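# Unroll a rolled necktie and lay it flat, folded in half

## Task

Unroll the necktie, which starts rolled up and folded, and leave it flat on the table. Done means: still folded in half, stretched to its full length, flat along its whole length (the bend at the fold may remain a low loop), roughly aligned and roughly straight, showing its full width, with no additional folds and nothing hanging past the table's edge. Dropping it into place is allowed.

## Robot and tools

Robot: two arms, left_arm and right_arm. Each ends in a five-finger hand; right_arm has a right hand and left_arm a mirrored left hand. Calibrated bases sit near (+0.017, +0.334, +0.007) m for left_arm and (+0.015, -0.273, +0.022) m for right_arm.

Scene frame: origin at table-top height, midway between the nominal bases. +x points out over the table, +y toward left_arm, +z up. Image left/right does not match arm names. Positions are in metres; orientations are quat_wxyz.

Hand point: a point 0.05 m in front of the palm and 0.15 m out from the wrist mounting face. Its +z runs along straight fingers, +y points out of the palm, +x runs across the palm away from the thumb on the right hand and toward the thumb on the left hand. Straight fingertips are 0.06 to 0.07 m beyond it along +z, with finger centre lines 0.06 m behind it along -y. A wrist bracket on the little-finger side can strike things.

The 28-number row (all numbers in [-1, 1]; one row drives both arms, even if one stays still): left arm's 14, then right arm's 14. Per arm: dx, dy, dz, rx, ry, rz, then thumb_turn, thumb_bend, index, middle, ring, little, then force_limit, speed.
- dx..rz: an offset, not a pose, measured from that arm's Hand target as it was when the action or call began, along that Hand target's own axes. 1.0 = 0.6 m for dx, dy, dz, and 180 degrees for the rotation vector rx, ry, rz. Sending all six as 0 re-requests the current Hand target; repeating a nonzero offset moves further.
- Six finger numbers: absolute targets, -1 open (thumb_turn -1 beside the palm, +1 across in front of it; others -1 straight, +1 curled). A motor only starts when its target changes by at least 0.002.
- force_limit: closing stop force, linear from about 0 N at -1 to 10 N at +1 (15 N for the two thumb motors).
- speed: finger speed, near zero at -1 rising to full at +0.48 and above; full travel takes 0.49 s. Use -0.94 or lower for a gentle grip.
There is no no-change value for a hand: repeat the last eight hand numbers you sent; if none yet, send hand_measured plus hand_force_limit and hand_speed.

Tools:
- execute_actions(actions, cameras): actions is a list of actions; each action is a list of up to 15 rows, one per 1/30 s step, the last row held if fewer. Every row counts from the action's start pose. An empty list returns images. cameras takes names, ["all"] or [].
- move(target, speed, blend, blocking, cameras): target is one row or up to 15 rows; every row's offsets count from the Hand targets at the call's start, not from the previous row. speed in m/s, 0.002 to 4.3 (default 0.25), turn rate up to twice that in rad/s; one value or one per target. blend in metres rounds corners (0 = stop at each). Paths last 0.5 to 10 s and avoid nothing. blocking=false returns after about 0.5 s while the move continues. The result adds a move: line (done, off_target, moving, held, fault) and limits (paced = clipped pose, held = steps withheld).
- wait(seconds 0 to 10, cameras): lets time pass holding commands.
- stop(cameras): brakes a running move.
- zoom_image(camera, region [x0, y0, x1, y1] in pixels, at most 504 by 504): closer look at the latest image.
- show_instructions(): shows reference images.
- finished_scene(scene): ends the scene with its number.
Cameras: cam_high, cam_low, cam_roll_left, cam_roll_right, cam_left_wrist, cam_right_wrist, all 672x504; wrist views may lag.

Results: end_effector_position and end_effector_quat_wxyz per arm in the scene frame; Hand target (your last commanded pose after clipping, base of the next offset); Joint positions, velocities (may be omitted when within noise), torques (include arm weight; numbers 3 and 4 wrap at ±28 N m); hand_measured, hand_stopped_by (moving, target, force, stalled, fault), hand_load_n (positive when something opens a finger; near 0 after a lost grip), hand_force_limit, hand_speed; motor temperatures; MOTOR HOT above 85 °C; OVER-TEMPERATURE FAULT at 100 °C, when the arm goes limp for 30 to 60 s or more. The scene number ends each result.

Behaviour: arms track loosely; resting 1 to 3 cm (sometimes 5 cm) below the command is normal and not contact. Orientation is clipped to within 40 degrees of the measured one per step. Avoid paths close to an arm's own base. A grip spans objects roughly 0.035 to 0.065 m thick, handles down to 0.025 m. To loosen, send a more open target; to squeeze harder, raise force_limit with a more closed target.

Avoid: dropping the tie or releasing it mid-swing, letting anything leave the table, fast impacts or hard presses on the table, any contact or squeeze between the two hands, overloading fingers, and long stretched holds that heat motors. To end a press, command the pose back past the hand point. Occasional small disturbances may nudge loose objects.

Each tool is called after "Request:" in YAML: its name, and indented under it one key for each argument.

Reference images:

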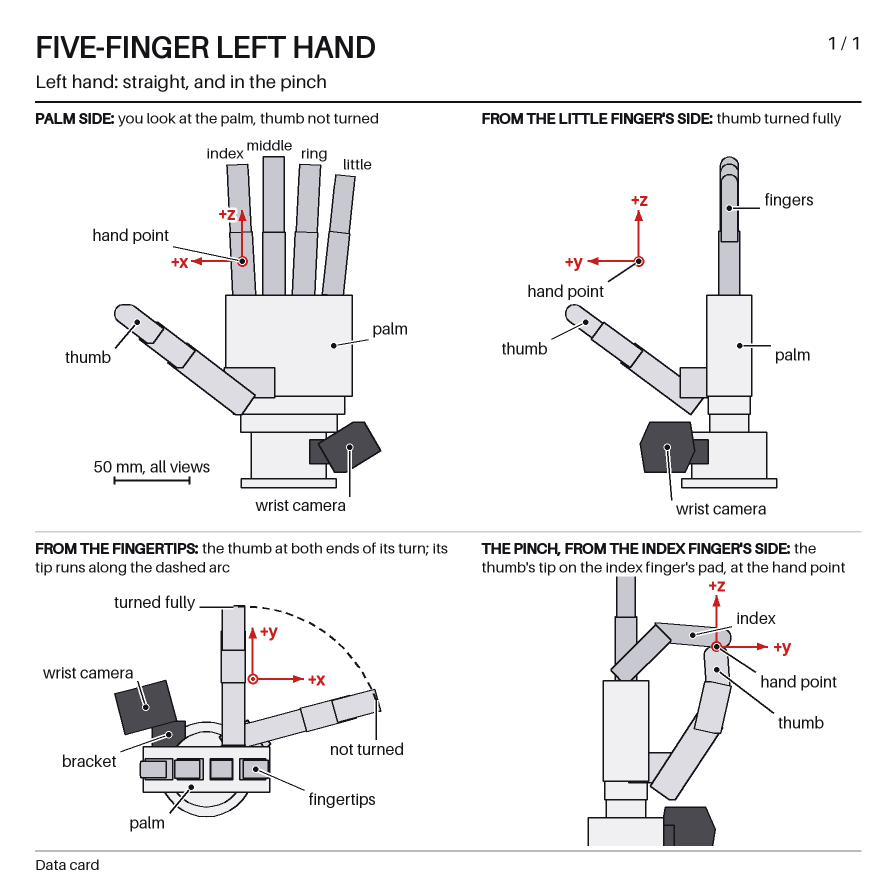

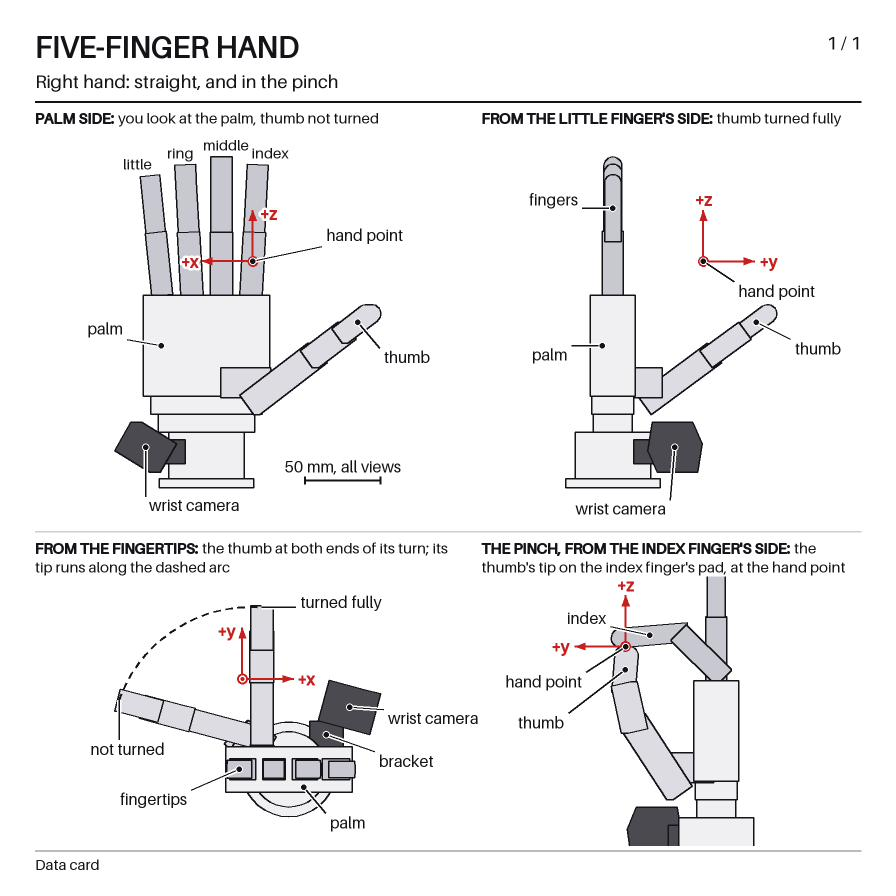

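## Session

Request:
execute_actions:
  actions: []

Scene clock: 0.00 s.
left_arm: end_effector_position=(+0.9631, +0.2341, +0.1870) hand_measured=(-1.000, -1.000, -1.000, -1.000, -1.000, -1.000) hand_load_n=(+0.0, +0.0, +0.0, -0.5, +0.0, +0.0) hand_stopped_by=(target, target, target, target, target, target) hand_force_limit=0.00 hand_speed=-0.80 end_effector_quat_wxyz=(-0.303, +0.674, -0.407, +0.537) | right_arm: end_effector_position=(+0.8589, -0.1475, +0.1508) hand_measured=(-1.000, -1.000, -1.000, -1.000, -1.000, -1.000) hand_load_n=(+0.0, +0.0, +0.0, +0.0, +0.0, +0.0) hand_stopped_by=(target, target, target, target, target, target) hand_force_limit=0.00 hand_speed=-0.80 end_effector_quat_wxyz=(-0.536, +0.684, -0.207, +0.451)
Joint positions: left_arm=[-0.053 2.301 2.072 -0.014 -0.019 -0.519] | right_arm=[0.043 2.162 1.594 0.544 -0.553 -0.418]
Joint velocities: within noise
Joint torques (N m): no reading
Motor temperatures (°C): left_arm=[27 35 26 23 24 24] | right_arm=[24 32 22 24 23 22]
Heat: left arm: hottest shoulder 35 °C; right arm: hottest shoulder 32 °C.
Hand target: left_arm +0.9680, +0.2338, +0.1865; -0.304, +0.672, -0.405, +0.540 | right_arm +0.8648, -0.1474, +0.1593; -0.538, +0.679, -0.201, +0.457
camera_calibration:
cam_left_wrist: T_world_to_cam=[[0.256032, 0.206756, 0.944298, -0.466476], [-0.481242, -0.819939, 0.310009, 0.59646], [0.838364, -0.533808, -0.110431, -0.547447], [0, 0, 0, 1]] pos_world=[0.865434, 0.293276, 0.195129]
cam_right_wrist: T_world_to_cam=[[0.363309, -0.50989, -0.779756, -0.266387], [-0.810102, 0.24048, -0.5347, 0.805201], [0.460154, 0.825943, -0.325694, -0.107024], [0, 0, 0, 1]] pos_world=[0.798323, -0.241068, 0.187967]

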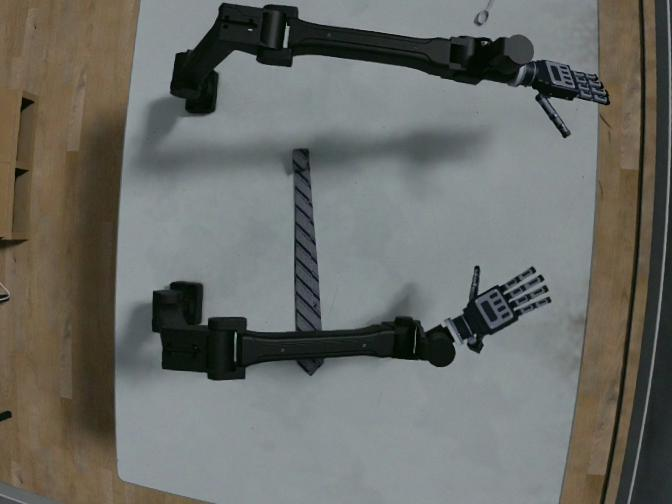

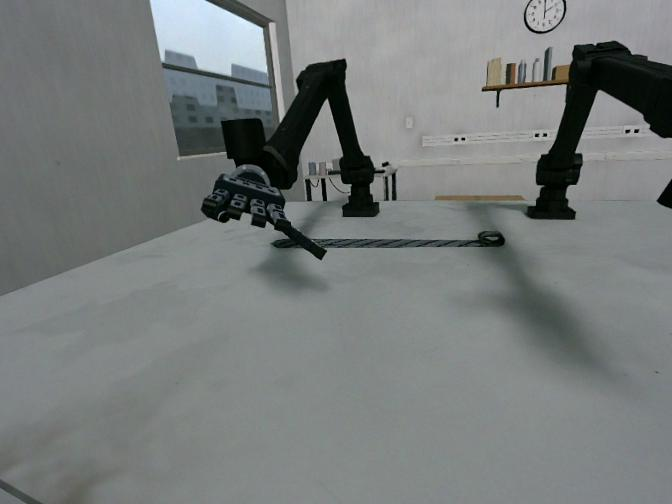

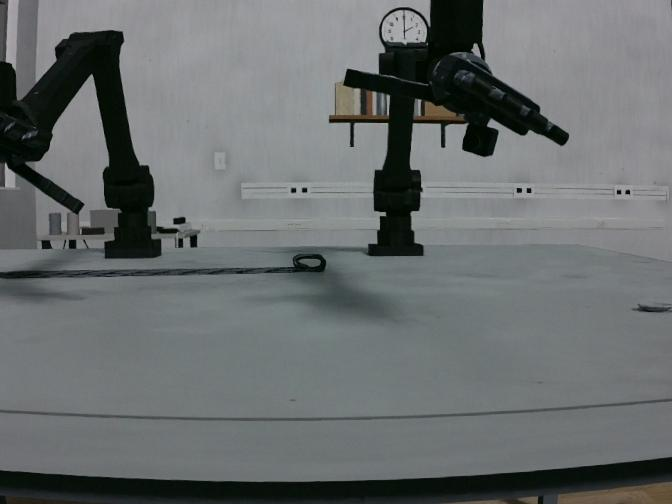

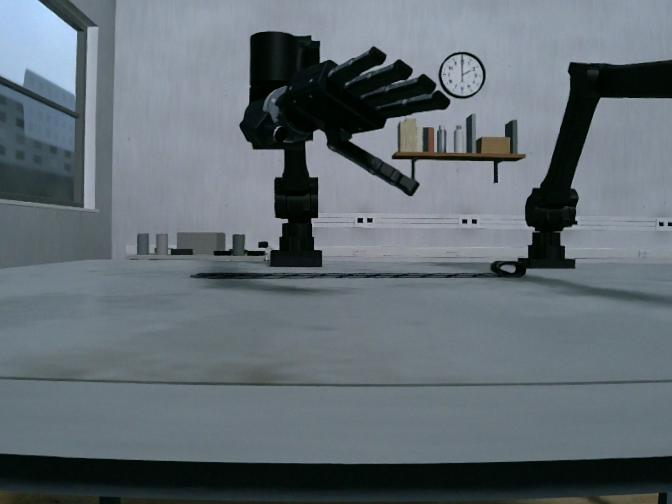

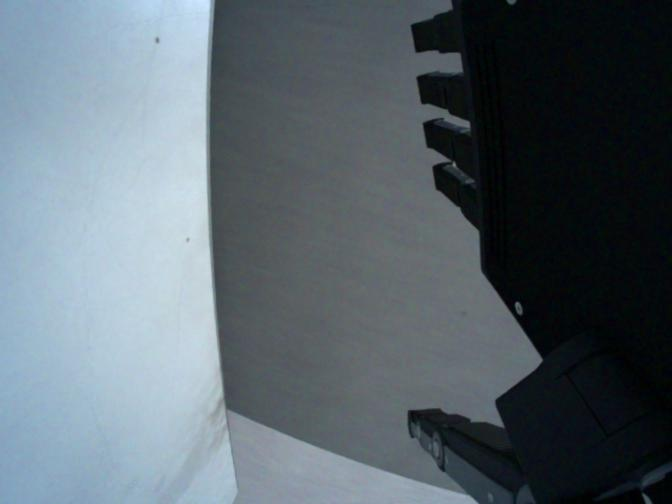

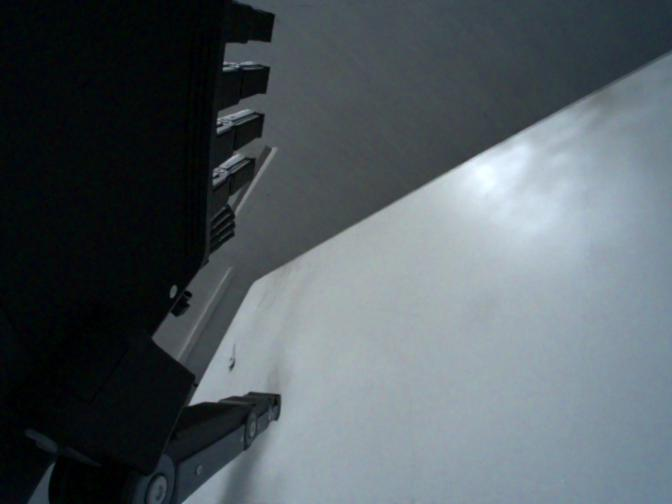

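Request:
zoom_image:
  camera: "cam_roll_left"
  region: [260, 240, 360, 290]

Request:
zoom_image:
  camera: "cam_high"
  region: [260, 130, 350, 220]

Request:
zoom_image:
  camera: "cam_low"
  region: [430, 210, 530, 260]

Scaled by 5.040 from the camera's 672x504 image, which has a finer 960x720 frame.

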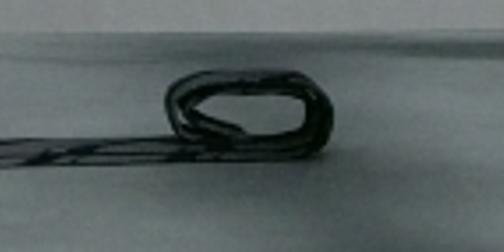

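Scaled by 5.600 from the camera's 672x504 image, which has a finer 960x720 frame.

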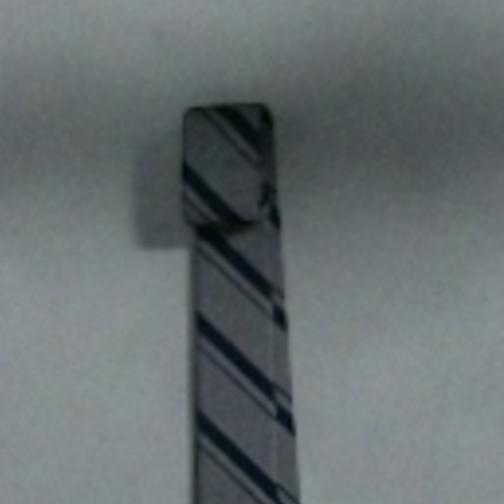

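Scaled by 5.040 from the camera's 672x504 image, which has a finer 960x720 frame.

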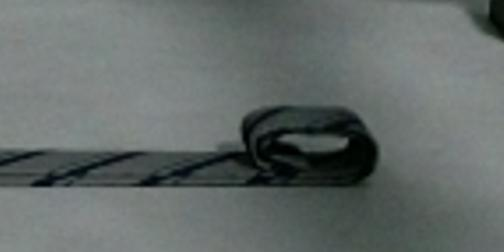

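Request:
move:
  target: [0.087,0.267,-0.888,-0.433,0.244,0.539,-1,-1,-1,-1,-1,-1,0,-0.8,0,0,0,0,0,0,-1,-1,-1,-1,-1,-1,0,-0.8]

Request:
move:
  target: [0.217,0,0,0,0,0,-1,-1,-1,-1,-1,-1,0,-0.8,0,0,0,0,0,0,-1,-1,-1,-1,-1,-1,0,-0.8]
  cameras: ["cam_high","cam_roll_left"]

Scene clock: 27.27 s.
left_arm: end_effector_position=(+0.4274, +0.1224, +0.1977) hand_measured=(-1.000, -1.000, -1.000, -1.000, -1.000, -1.000) hand_load_n=(+0.0, +0.0, +0.0, +0.0, +0.0, +0.0) hand_stopped_by=(target, target, target, target, target, target) hand_force_limit=0.00 hand_speed=-0.80 end_effector_quat_wxyz=(+0.005, -0.010, +1.000, -0.004) | right_arm: end_effector_position=(+0.8589, -0.1475, +0.1508) hand_measured=(-1.000, -1.000, -1.000, -1.000, -1.000, -1.000) hand_load_n=(+0.0, +0.0, +0.0, +0.0, +0.0, +0.0) hand_stopped_by=(target, target, target, target, target, target) hand_force_limit=0.00 hand_speed=-0.80 end_effector_quat_wxyz=(-0.536, +0.684, -0.207, +0.451)
Joint positions: left_arm=[-0.552 1.692 1.592 -1.457 0.002 1.002] | right_arm=[0.043 2.162 1.594 0.544 -0.553 -0.418]
Joint torques (N m): left_arm=[-0.15 -16.56 6.56 -0.44 -0.11 0.21] | right_arm=[1.08 -19.08 8.84 2.4 0.02 -0.08]
Motor temperatures (°C): left_arm=[26 38 31 23 24 24] | right_arm=[24 33 24 24 22 22]
Heat: left arm: hottest shoulder 38 °C; right arm: hottest shoulder 33 °C.
Hand target: left_arm +0.4199, +0.1256, +0.1994; +0.001, -0.001, +1.000, -0.001 | right_arm +0.8648, -0.1474, +0.1593; -0.538, +0.679, -0.201, +0.457
Off the commanded pose: left_arm 0.008 m, 1 deg | right_arm 0.010 m, 1 deg.
move: done

Scene clock: 28.53 s.
left_arm: end_effector_position=(+0.2931, +0.1251, +0.2065) hand_measured=(-1.000, -1.000, -1.000, -1.000, -1.000, -1.000) hand_load_n=(+0.0, +0.0, +0.0, +0.0, -0.5, +0.0) hand_stopped_by=(target, target, target, target, target, target) hand_force_limit=0.00 hand_speed=-0.80 end_effector_quat_wxyz=(+0.004, +0.003, +1.000, -0.005) | right_arm: end_effector_position=(+0.8589, -0.1475, +0.1508) hand_measured=(-1.000, -1.000, -1.000, -1.000, -1.000, -1.000) hand_load_n=(+0.0, +0.0, +0.0, +0.0, +0.0, +0.0) hand_stopped_by=(target, target, target, target, target, target) hand_force_limit=0.00 hand_speed=-0.80 end_effector_quat_wxyz=(-0.536, +0.684, -0.207, +0.451)
Joint positions: left_arm=[-0.723 1.402 1.28 -1.436 0.002 0.858] | right_arm=[0.043 2.162 1.594 0.544 -0.553 -0.418]
Joint torques (N m): left_arm=[-0.15 -10.11 6.56 0.42 -0.11 -0.04] | right_arm=[1.08 -19.02 8.81 2.41 0.02 -0.08]
Heat: left arm: hottest shoulder 38 °C; right arm: hottest shoulder 33 °C.
Hand target: left_arm +0.2897, +0.1252, +0.1992; +0.001, -0.001, +1.000, -0.001 | right_arm +0.8648, -0.1474, +0.1593; -0.538, +0.679, -0.201, +0.457
Off the commanded pose: left_arm 0.008 m, 1 deg | right_arm 0.010 m, 1 deg.
move: done
Images, in order (width x height): cam_high 672x504, cam_roll_left 672x504.

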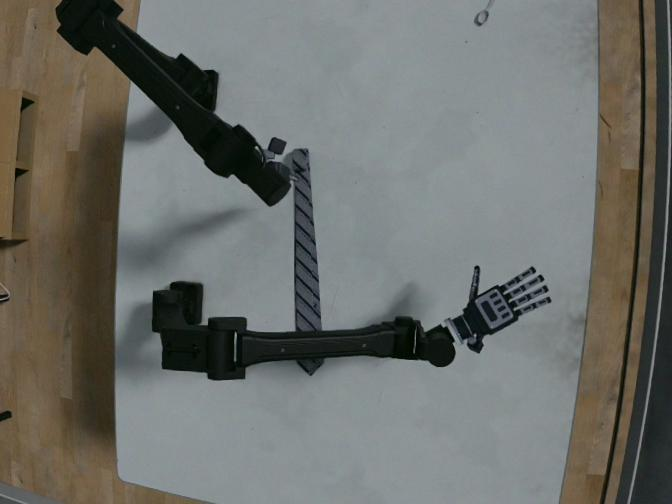

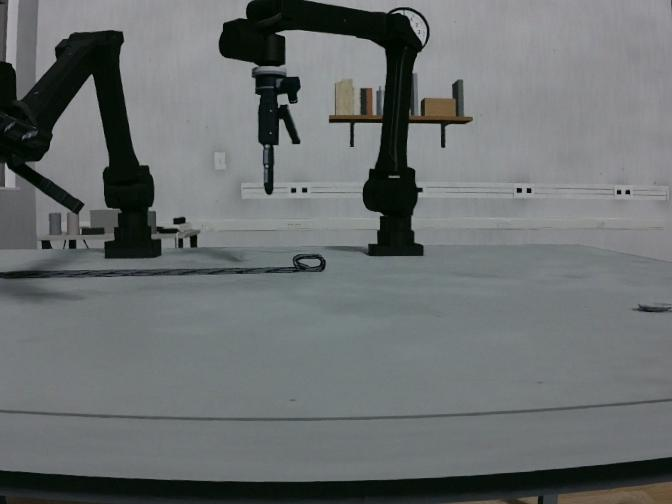

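Request:
move:
  target:
    - [0,0,0.187,0,0,0,-1,-1,-1,-1,-1,-1,0,-0.8,0,0,0,0,0,0,-1,-1,-1,-1,-1,-1,0,-0.8]
    - [0,0.44,0.192,0,0,0,-1,-1,-1,-1,-1,-1,0,-0.8,0,0,0,0,0,0,-1,-1,-1,-1,-1,-1,0,-0.8]
  speed: [0.2,0.12]
  cameras: ["cam_high","cam_roll_left"]

Request:
zoom_image:
  camera: "cam_roll_left"
  region: [320, 220, 460, 290]

Scene clock: 36.97 s.
left_arm: end_effector_position=(+0.2950, +0.3863, +0.0856) hand_measured=(-1.000, -1.000, -1.000, -1.000, -1.000, -1.000) hand_load_n=(+0.0, +0.0, +0.0, +0.0, +0.0, +0.0) hand_stopped_by=(target, target, target, target, target, target) hand_force_limit=0.00 hand_speed=-0.80 end_effector_quat_wxyz=(+0.002, -0.003, +1.000, +0.000) | right_arm: end_effector_position=(+0.8589, -0.1475, +0.1508) hand_measured=(-1.000, -1.000, -1.000, -1.000, -1.000, -1.000) hand_load_n=(-0.5, +0.0, +0.0, +0.0, +0.0, +0.0) hand_stopped_by=(target, target, target, target, target, target) hand_force_limit=0.00 hand_speed=-0.80 end_effector_quat_wxyz=(-0.536, +0.684, -0.207, +0.451)
Joint positions: left_arm=[-0.027 1.24 0.797 -1.124 0 1.541] | right_arm=[0.043 2.162 1.594 0.544 -0.553 -0.418]
Joint torques (N m): left_arm=[0.85 -7.94 5.86 0.05 0.02 0.22] | right_arm=[1.08 -19.08 8.84 2.43 0.03 -0.08]
Heat: left arm: hottest shoulder 37 °C; right arm: hottest shoulder 34 °C.
Hand target: left_arm +0.2892, +0.3890, +0.0835; +0.001, -0.001, +1.000, -0.001 | right_arm +0.8648, -0.1474, +0.1593; -0.538, +0.679, -0.201, +0.457
Off the commanded pose: left_arm 0.007 m, 0 deg | right_arm 0.010 m, 1 deg.
move: done
Images, in order (width x height): cam_high 672x504, cam_roll_left 672x504.

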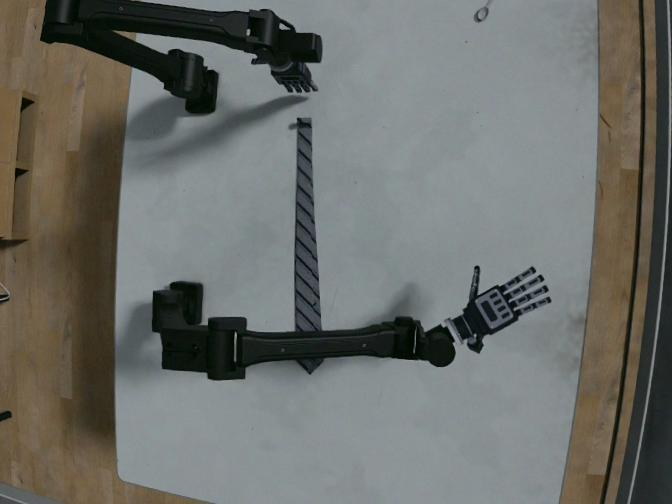

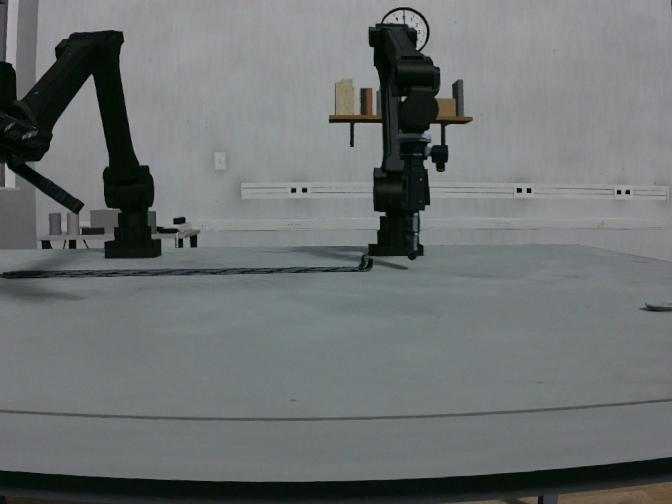

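Scaled by 3.600 from the camera's 672x504 image, which has a finer 960x720 frame.

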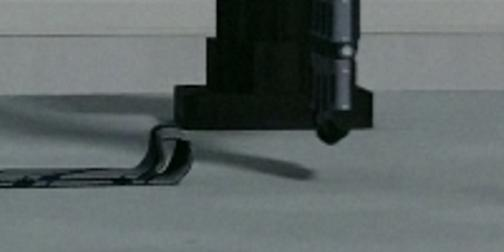

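Request:
zoom_image:
  camera: "cam_roll_left"
  region: [345, 248, 385, 278]

Request:
wait:
  seconds: 0.1
  cameras: ["cam_low","cam_left_wrist","cam_roll_right"]

Request:
zoom_image:
  camera: "cam_low"
  region: [510, 210, 590, 260]

Request:
zoom_image:
  camera: "cam_roll_right"
  region: [510, 240, 590, 290]

Scaled by 12.600 from the camera's 672x504 image, which has a finer 960x720 frame.

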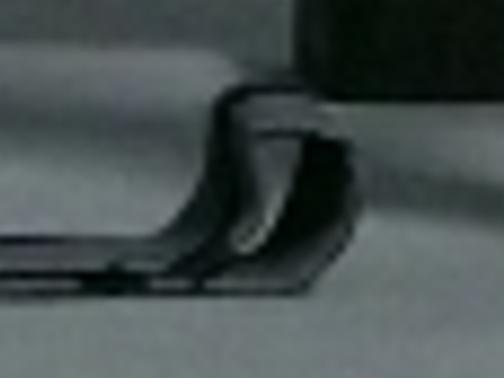

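Scene clock: 40.70 s.
left_arm: end_effector_position=(+0.2950, +0.3863, +0.0856) hand_measured=(-1.000, -1.000, -1.000, -1.000, -1.000, -1.000) hand_load_n=(+0.0, +0.0, +0.0, +0.0, +0.0, +0.0) hand_stopped_by=(target, target, target, target, target, target) hand_force_limit=0.00 hand_speed=-0.80 end_effector_quat_wxyz=(+0.002, -0.003, +1.000, +0.000) | right_arm: end_effector_position=(+0.8589, -0.1475, +0.1508) hand_measured=(-1.000, -1.000, -1.000, -1.000, -1.000, -1.000) hand_load_n=(+0.0, +0.0, +0.0, +0.0, +0.0, +0.0) hand_stopped_by=(target, target, target, target, target, target) hand_force_limit=0.00 hand_speed=-0.80 end_effector_quat_wxyz=(-0.536, +0.684, -0.207, +0.451)
Joint positions: left_arm=[-0.027 1.24 0.797 -1.124 0 1.542] | right_arm=[0.043 2.162 1.594 0.544 -0.553 -0.418]
Joint torques (N m): left_arm=[0.97 -8 5.85 0.06 0.01 0.21] | right_arm=[1.08 -19.08 8.81 2.43 0.03 -0.08]
Heat: left arm: hottest shoulder 37 °C; right arm: hottest shoulder 34 °C.
Hand target: left_arm +0.2892, +0.3890, +0.0835; +0.001, -0.001, +1.000, -0.001 | right_arm +0.8648, -0.1474, +0.1593; -0.538, +0.679, -0.201, +0.457
Off the commanded pose: left_arm 0.007 m, 0 deg | right_arm 0.010 m, 1 deg.
wait: 0.10 s; at rest from the start
camera_calibration:
cam_left_wrist: T_world_to_cam=[[-0.28813, -0.957439, -0.0171091, 0.461477], [-0.823136, 0.238504, 0.515328, 0.105679], [-0.489314, 0.162564, -0.856822, 0.269168], [0, 0, 0, 1]] pos_world=[0.351661, 0.372874, 0.184065]
Images, in order (width x height): cam_low 672x504, cam_roll_right 672x504, cam_left_wrist 672x504.

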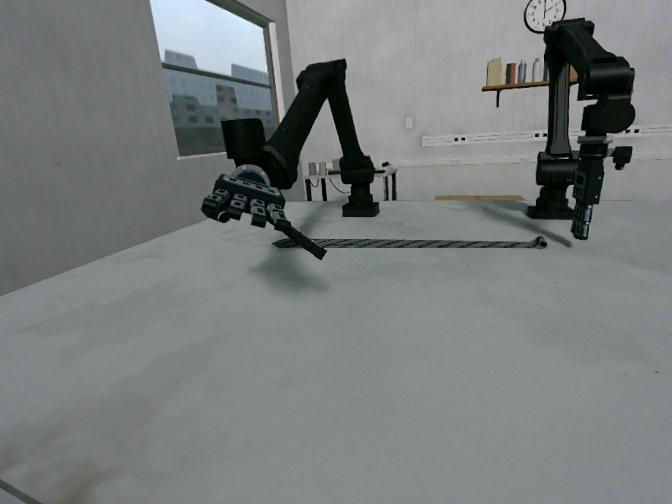

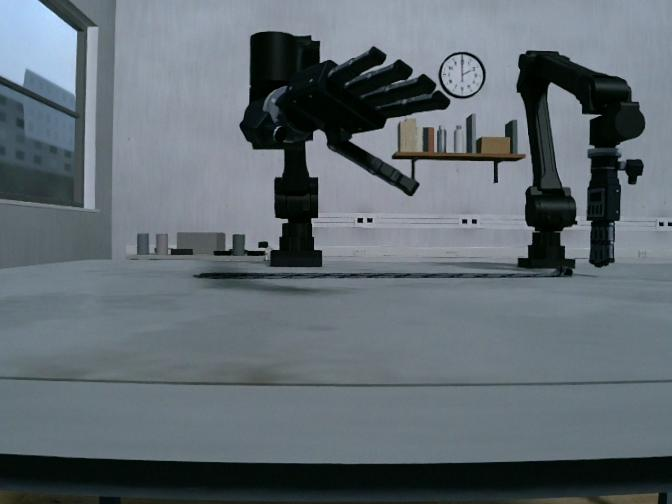

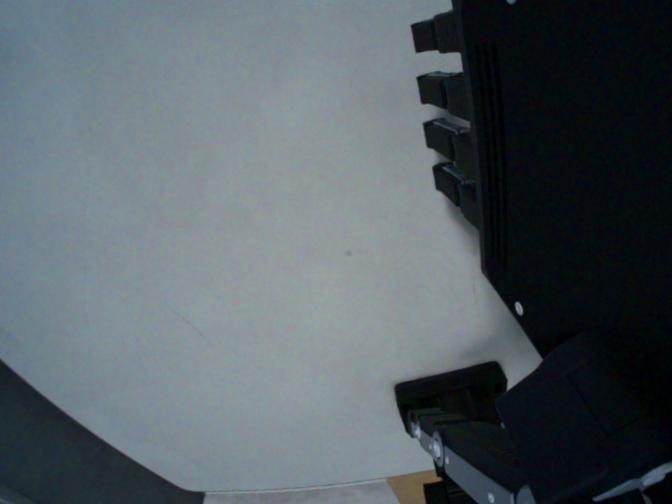

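Scaled by 6.300 from the camera's 672x504 image, which has a finer 960x720 frame.

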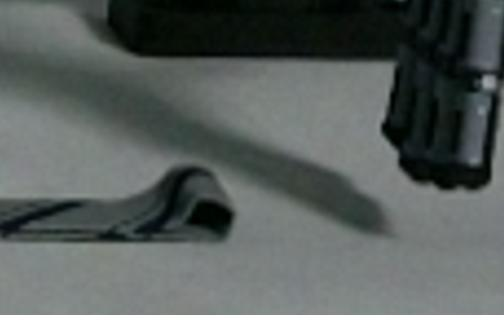

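Scaled by 6.300 from the camera's 672x504 image, which has a finer 960x720 frame.

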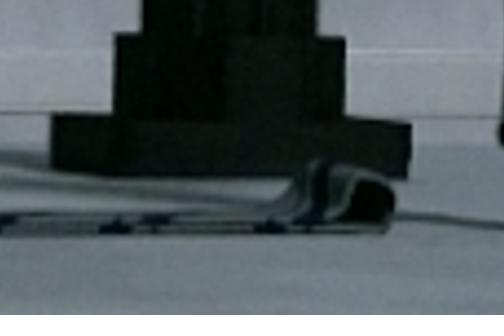

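Request:
move:
  target: [-0.13,-0.2,-0.25,0,0,0,-1,-1,-1,-1,-1,-1,0,-0.8,0,0,0,0,0,0,-1,-1,-1,-1,-1,-1,0,-0.8]
  cameras: ["cam_left_wrist","cam_high"]

Request:
zoom_image:
  camera: "cam_high"
  region: [270, 100, 340, 170]

Scene clock: 50.57 s.
left_arm: end_effector_position=(+0.3560, +0.2765, +0.2264) hand_measured=(-1.000, -1.000, -1.000, -1.000, -1.000, -1.000) hand_load_n=(+0.0, +0.0, +0.0, +0.0, +0.0, +0.0) hand_stopped_by=(target, target, target, target, target, target) hand_force_limit=0.00 hand_speed=-0.80 end_effector_quat_wxyz=(-0.004, +0.001, +1.000, +0.000) | right_arm: end_effector_position=(+0.8589, -0.1475, +0.1508) hand_measured=(-1.000, -1.000, -1.000, -1.000, -1.000, -1.000) hand_load_n=(+0.0, +0.0, +0.0, +0.0, +0.0, +0.0) hand_stopped_by=(target, target, target, target, target, target) hand_force_limit=0.00 hand_speed=-0.80 end_effector_quat_wxyz=(-0.536, +0.684, -0.207, +0.451)
Joint positions: left_arm=[-0.31 1.359 1.287 -1.506 0.003 1.268] | right_arm=[0.043 2.162 1.594 0.544 -0.553 -0.418]
Joint torques (N m): left_arm=[-0.5 -7.82 10.99 -0.49 -0.13 -0.05] | right_arm=[1.2 -19.08 8.83 2.41 0.02 -0.08]
Heat: left arm: hottest shoulder 37 °C; right arm: hottest shoulder 34 °C.
Hand target: left_arm +0.3672, +0.2695, +0.2339; +0.001, -0.001, +1.000, -0.001 | right_arm +0.8648, -0.1474, +0.1593; -0.538, +0.679, -0.201, +0.457
Off the commanded pose: left_arm 0.015 m, 1 deg | right_arm 0.010 m, 1 deg.
move: off_target (left_arm)
camera_calibration:
cam_left_wrist: T_world_to_cam=[[-0.296323, -0.955001, -0.0128469, 0.377562], [-0.81521, 0.245894, 0.524375, 0.102489], [-0.49762, 0.165857, -0.85139, 0.438386], [0, 0, 0, 1]] pos_world=[0.413579, 0.262661, 0.324345]
Images, in order (width x height): cam_high 672x504, cam_left_wrist 672x504.

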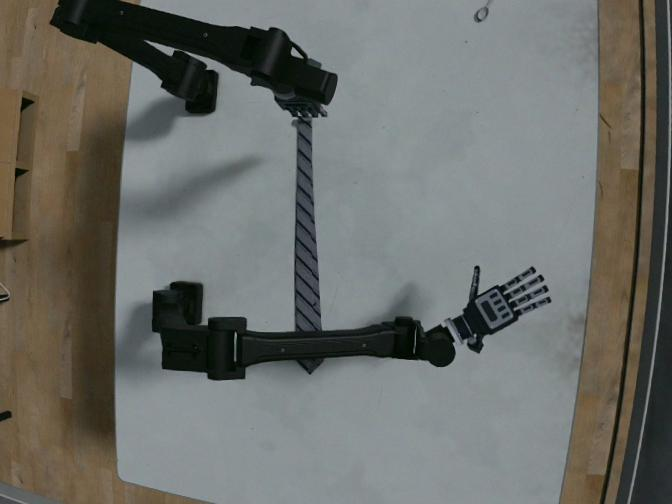

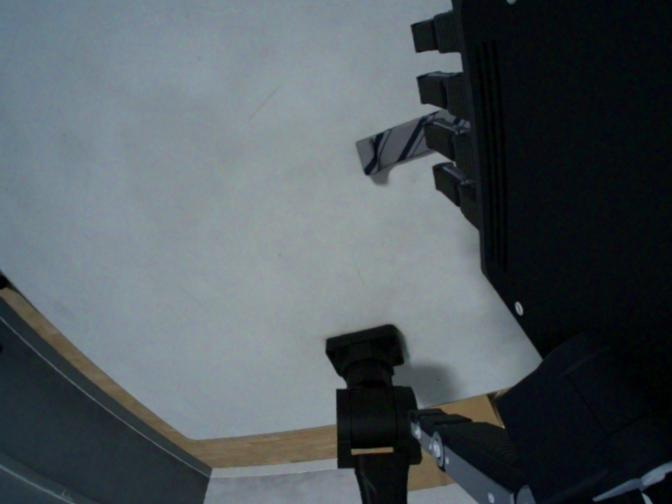

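Scaled by 7.200 from the camera's 672x504 image, which has a finer 960x720 frame.

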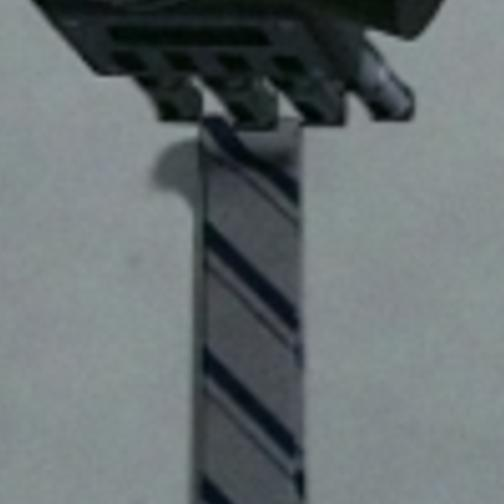

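Request:
move:
  target:
    - [0.128,-0.057,0.16,0,0,0,-1,-1,-1,-1,-1,-1,0,-0.8,0,0,0,0,0,0,-1,-1,-1,-1,-1,-1,0,-0.8]
    - [0.128,-0.057,0.258,0,0,0,-1,-1,-1,-1,-1,-1,0,-0.8,0,0,0,0,0,0,-1,-1,-1,-1,-1,-1,0,-0.8]
    - [0.128,0.12,0.262,0,0,0,-1,-1,-1,-1,-1,-1,0,-0.8,0,0,0,0,0,0,-1,-1,-1,-1,-1,-1,0,-0.8]
    - [0.128,0.18,0.1,0,0,0,-1,-1,-1,-1,-1,-1,0,-0.8,0,0,0,0,0,0,-1,-1,-1,-1,-1,-1,0,-0.8]
  speed: [0.25,0.12,0.08,0.2]
  cameras: ["cam_high","cam_roll_left"]

Request:
zoom_image:
  camera: "cam_roll_left"
  region: [345, 245, 405, 285]

Scene clock: 62.23 s.
left_arm: end_effector_position=(+0.2783, +0.3743, +0.1594) hand_measured=(-1.000, -1.000, -1.000, -1.000, -1.000, -1.000) hand_load_n=(+0.0, +0.0, +0.0, +0.0, +0.0, +0.0) hand_stopped_by=(target, target, target, target, target, target) hand_force_limit=0.00 hand_speed=-0.80 end_effector_quat_wxyz=(-0.015, -0.001, +1.000, +0.001) | right_arm: end_effector_position=(+0.8589, -0.1475, +0.1508) hand_measured=(-1.000, -1.000, -1.000, -1.000, -1.000, -1.000) hand_load_n=(+0.0, +0.0, -0.5, +0.0, +0.0, +0.0) hand_stopped_by=(target, target, target, target, target, target) hand_force_limit=0.00 hand_speed=-0.80 end_effector_quat_wxyz=(-0.536, +0.684, -0.207, +0.451)
Joint positions: left_arm=[-0.07 1.148 0.925 -1.378 -0.001 1.503] | right_arm=[0.043 2.162 1.594 0.544 -0.553 -0.418]
Joint torques (N m): left_arm=[1.26 -6.18 10.47 -0.54 0.02 0.22] | right_arm=[1.14 -19.02 8.83 2.41 0.02 -0.08]
Heat: left arm: hottest shoulder 36 °C; right arm: hottest shoulder 35 °C.
Hand target: left_arm +0.2903, +0.3772, +0.1735; +0.001, -0.001, +1.000, -0.001 | right_arm +0.8648, -0.1474, +0.1593; -0.538, +0.679, -0.201, +0.457
Off the commanded pose: left_arm 0.019 m, 2 deg | right_arm 0.010 m, 1 deg.
move: off_target (left_arm)
Images, in order (width x height): cam_high 672x504, cam_roll_left 672x504.

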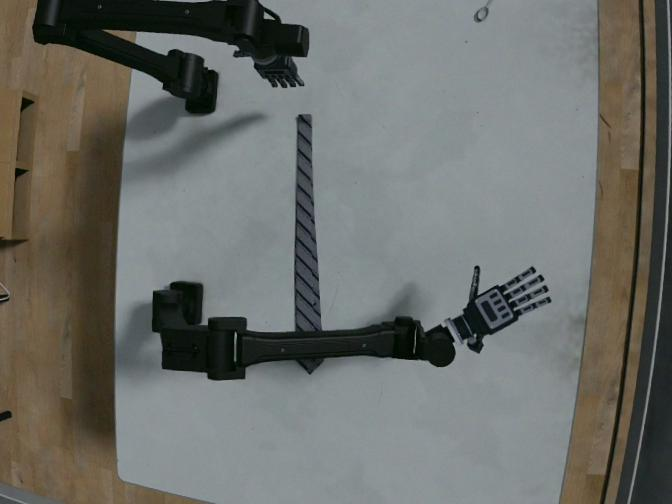

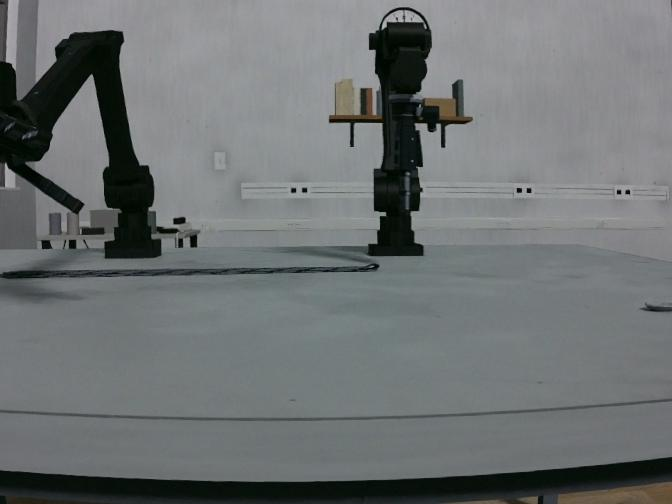

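Scaled by 8.400 from the camera's 672x504 image, which has a finer 960x720 frame.

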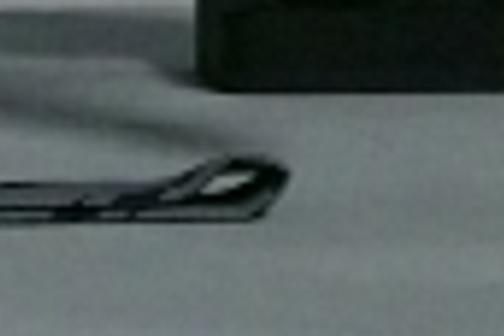

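Clean low fold loop.

Request:
finished_scene:
  scene: 2

The scene is finished: the task was done.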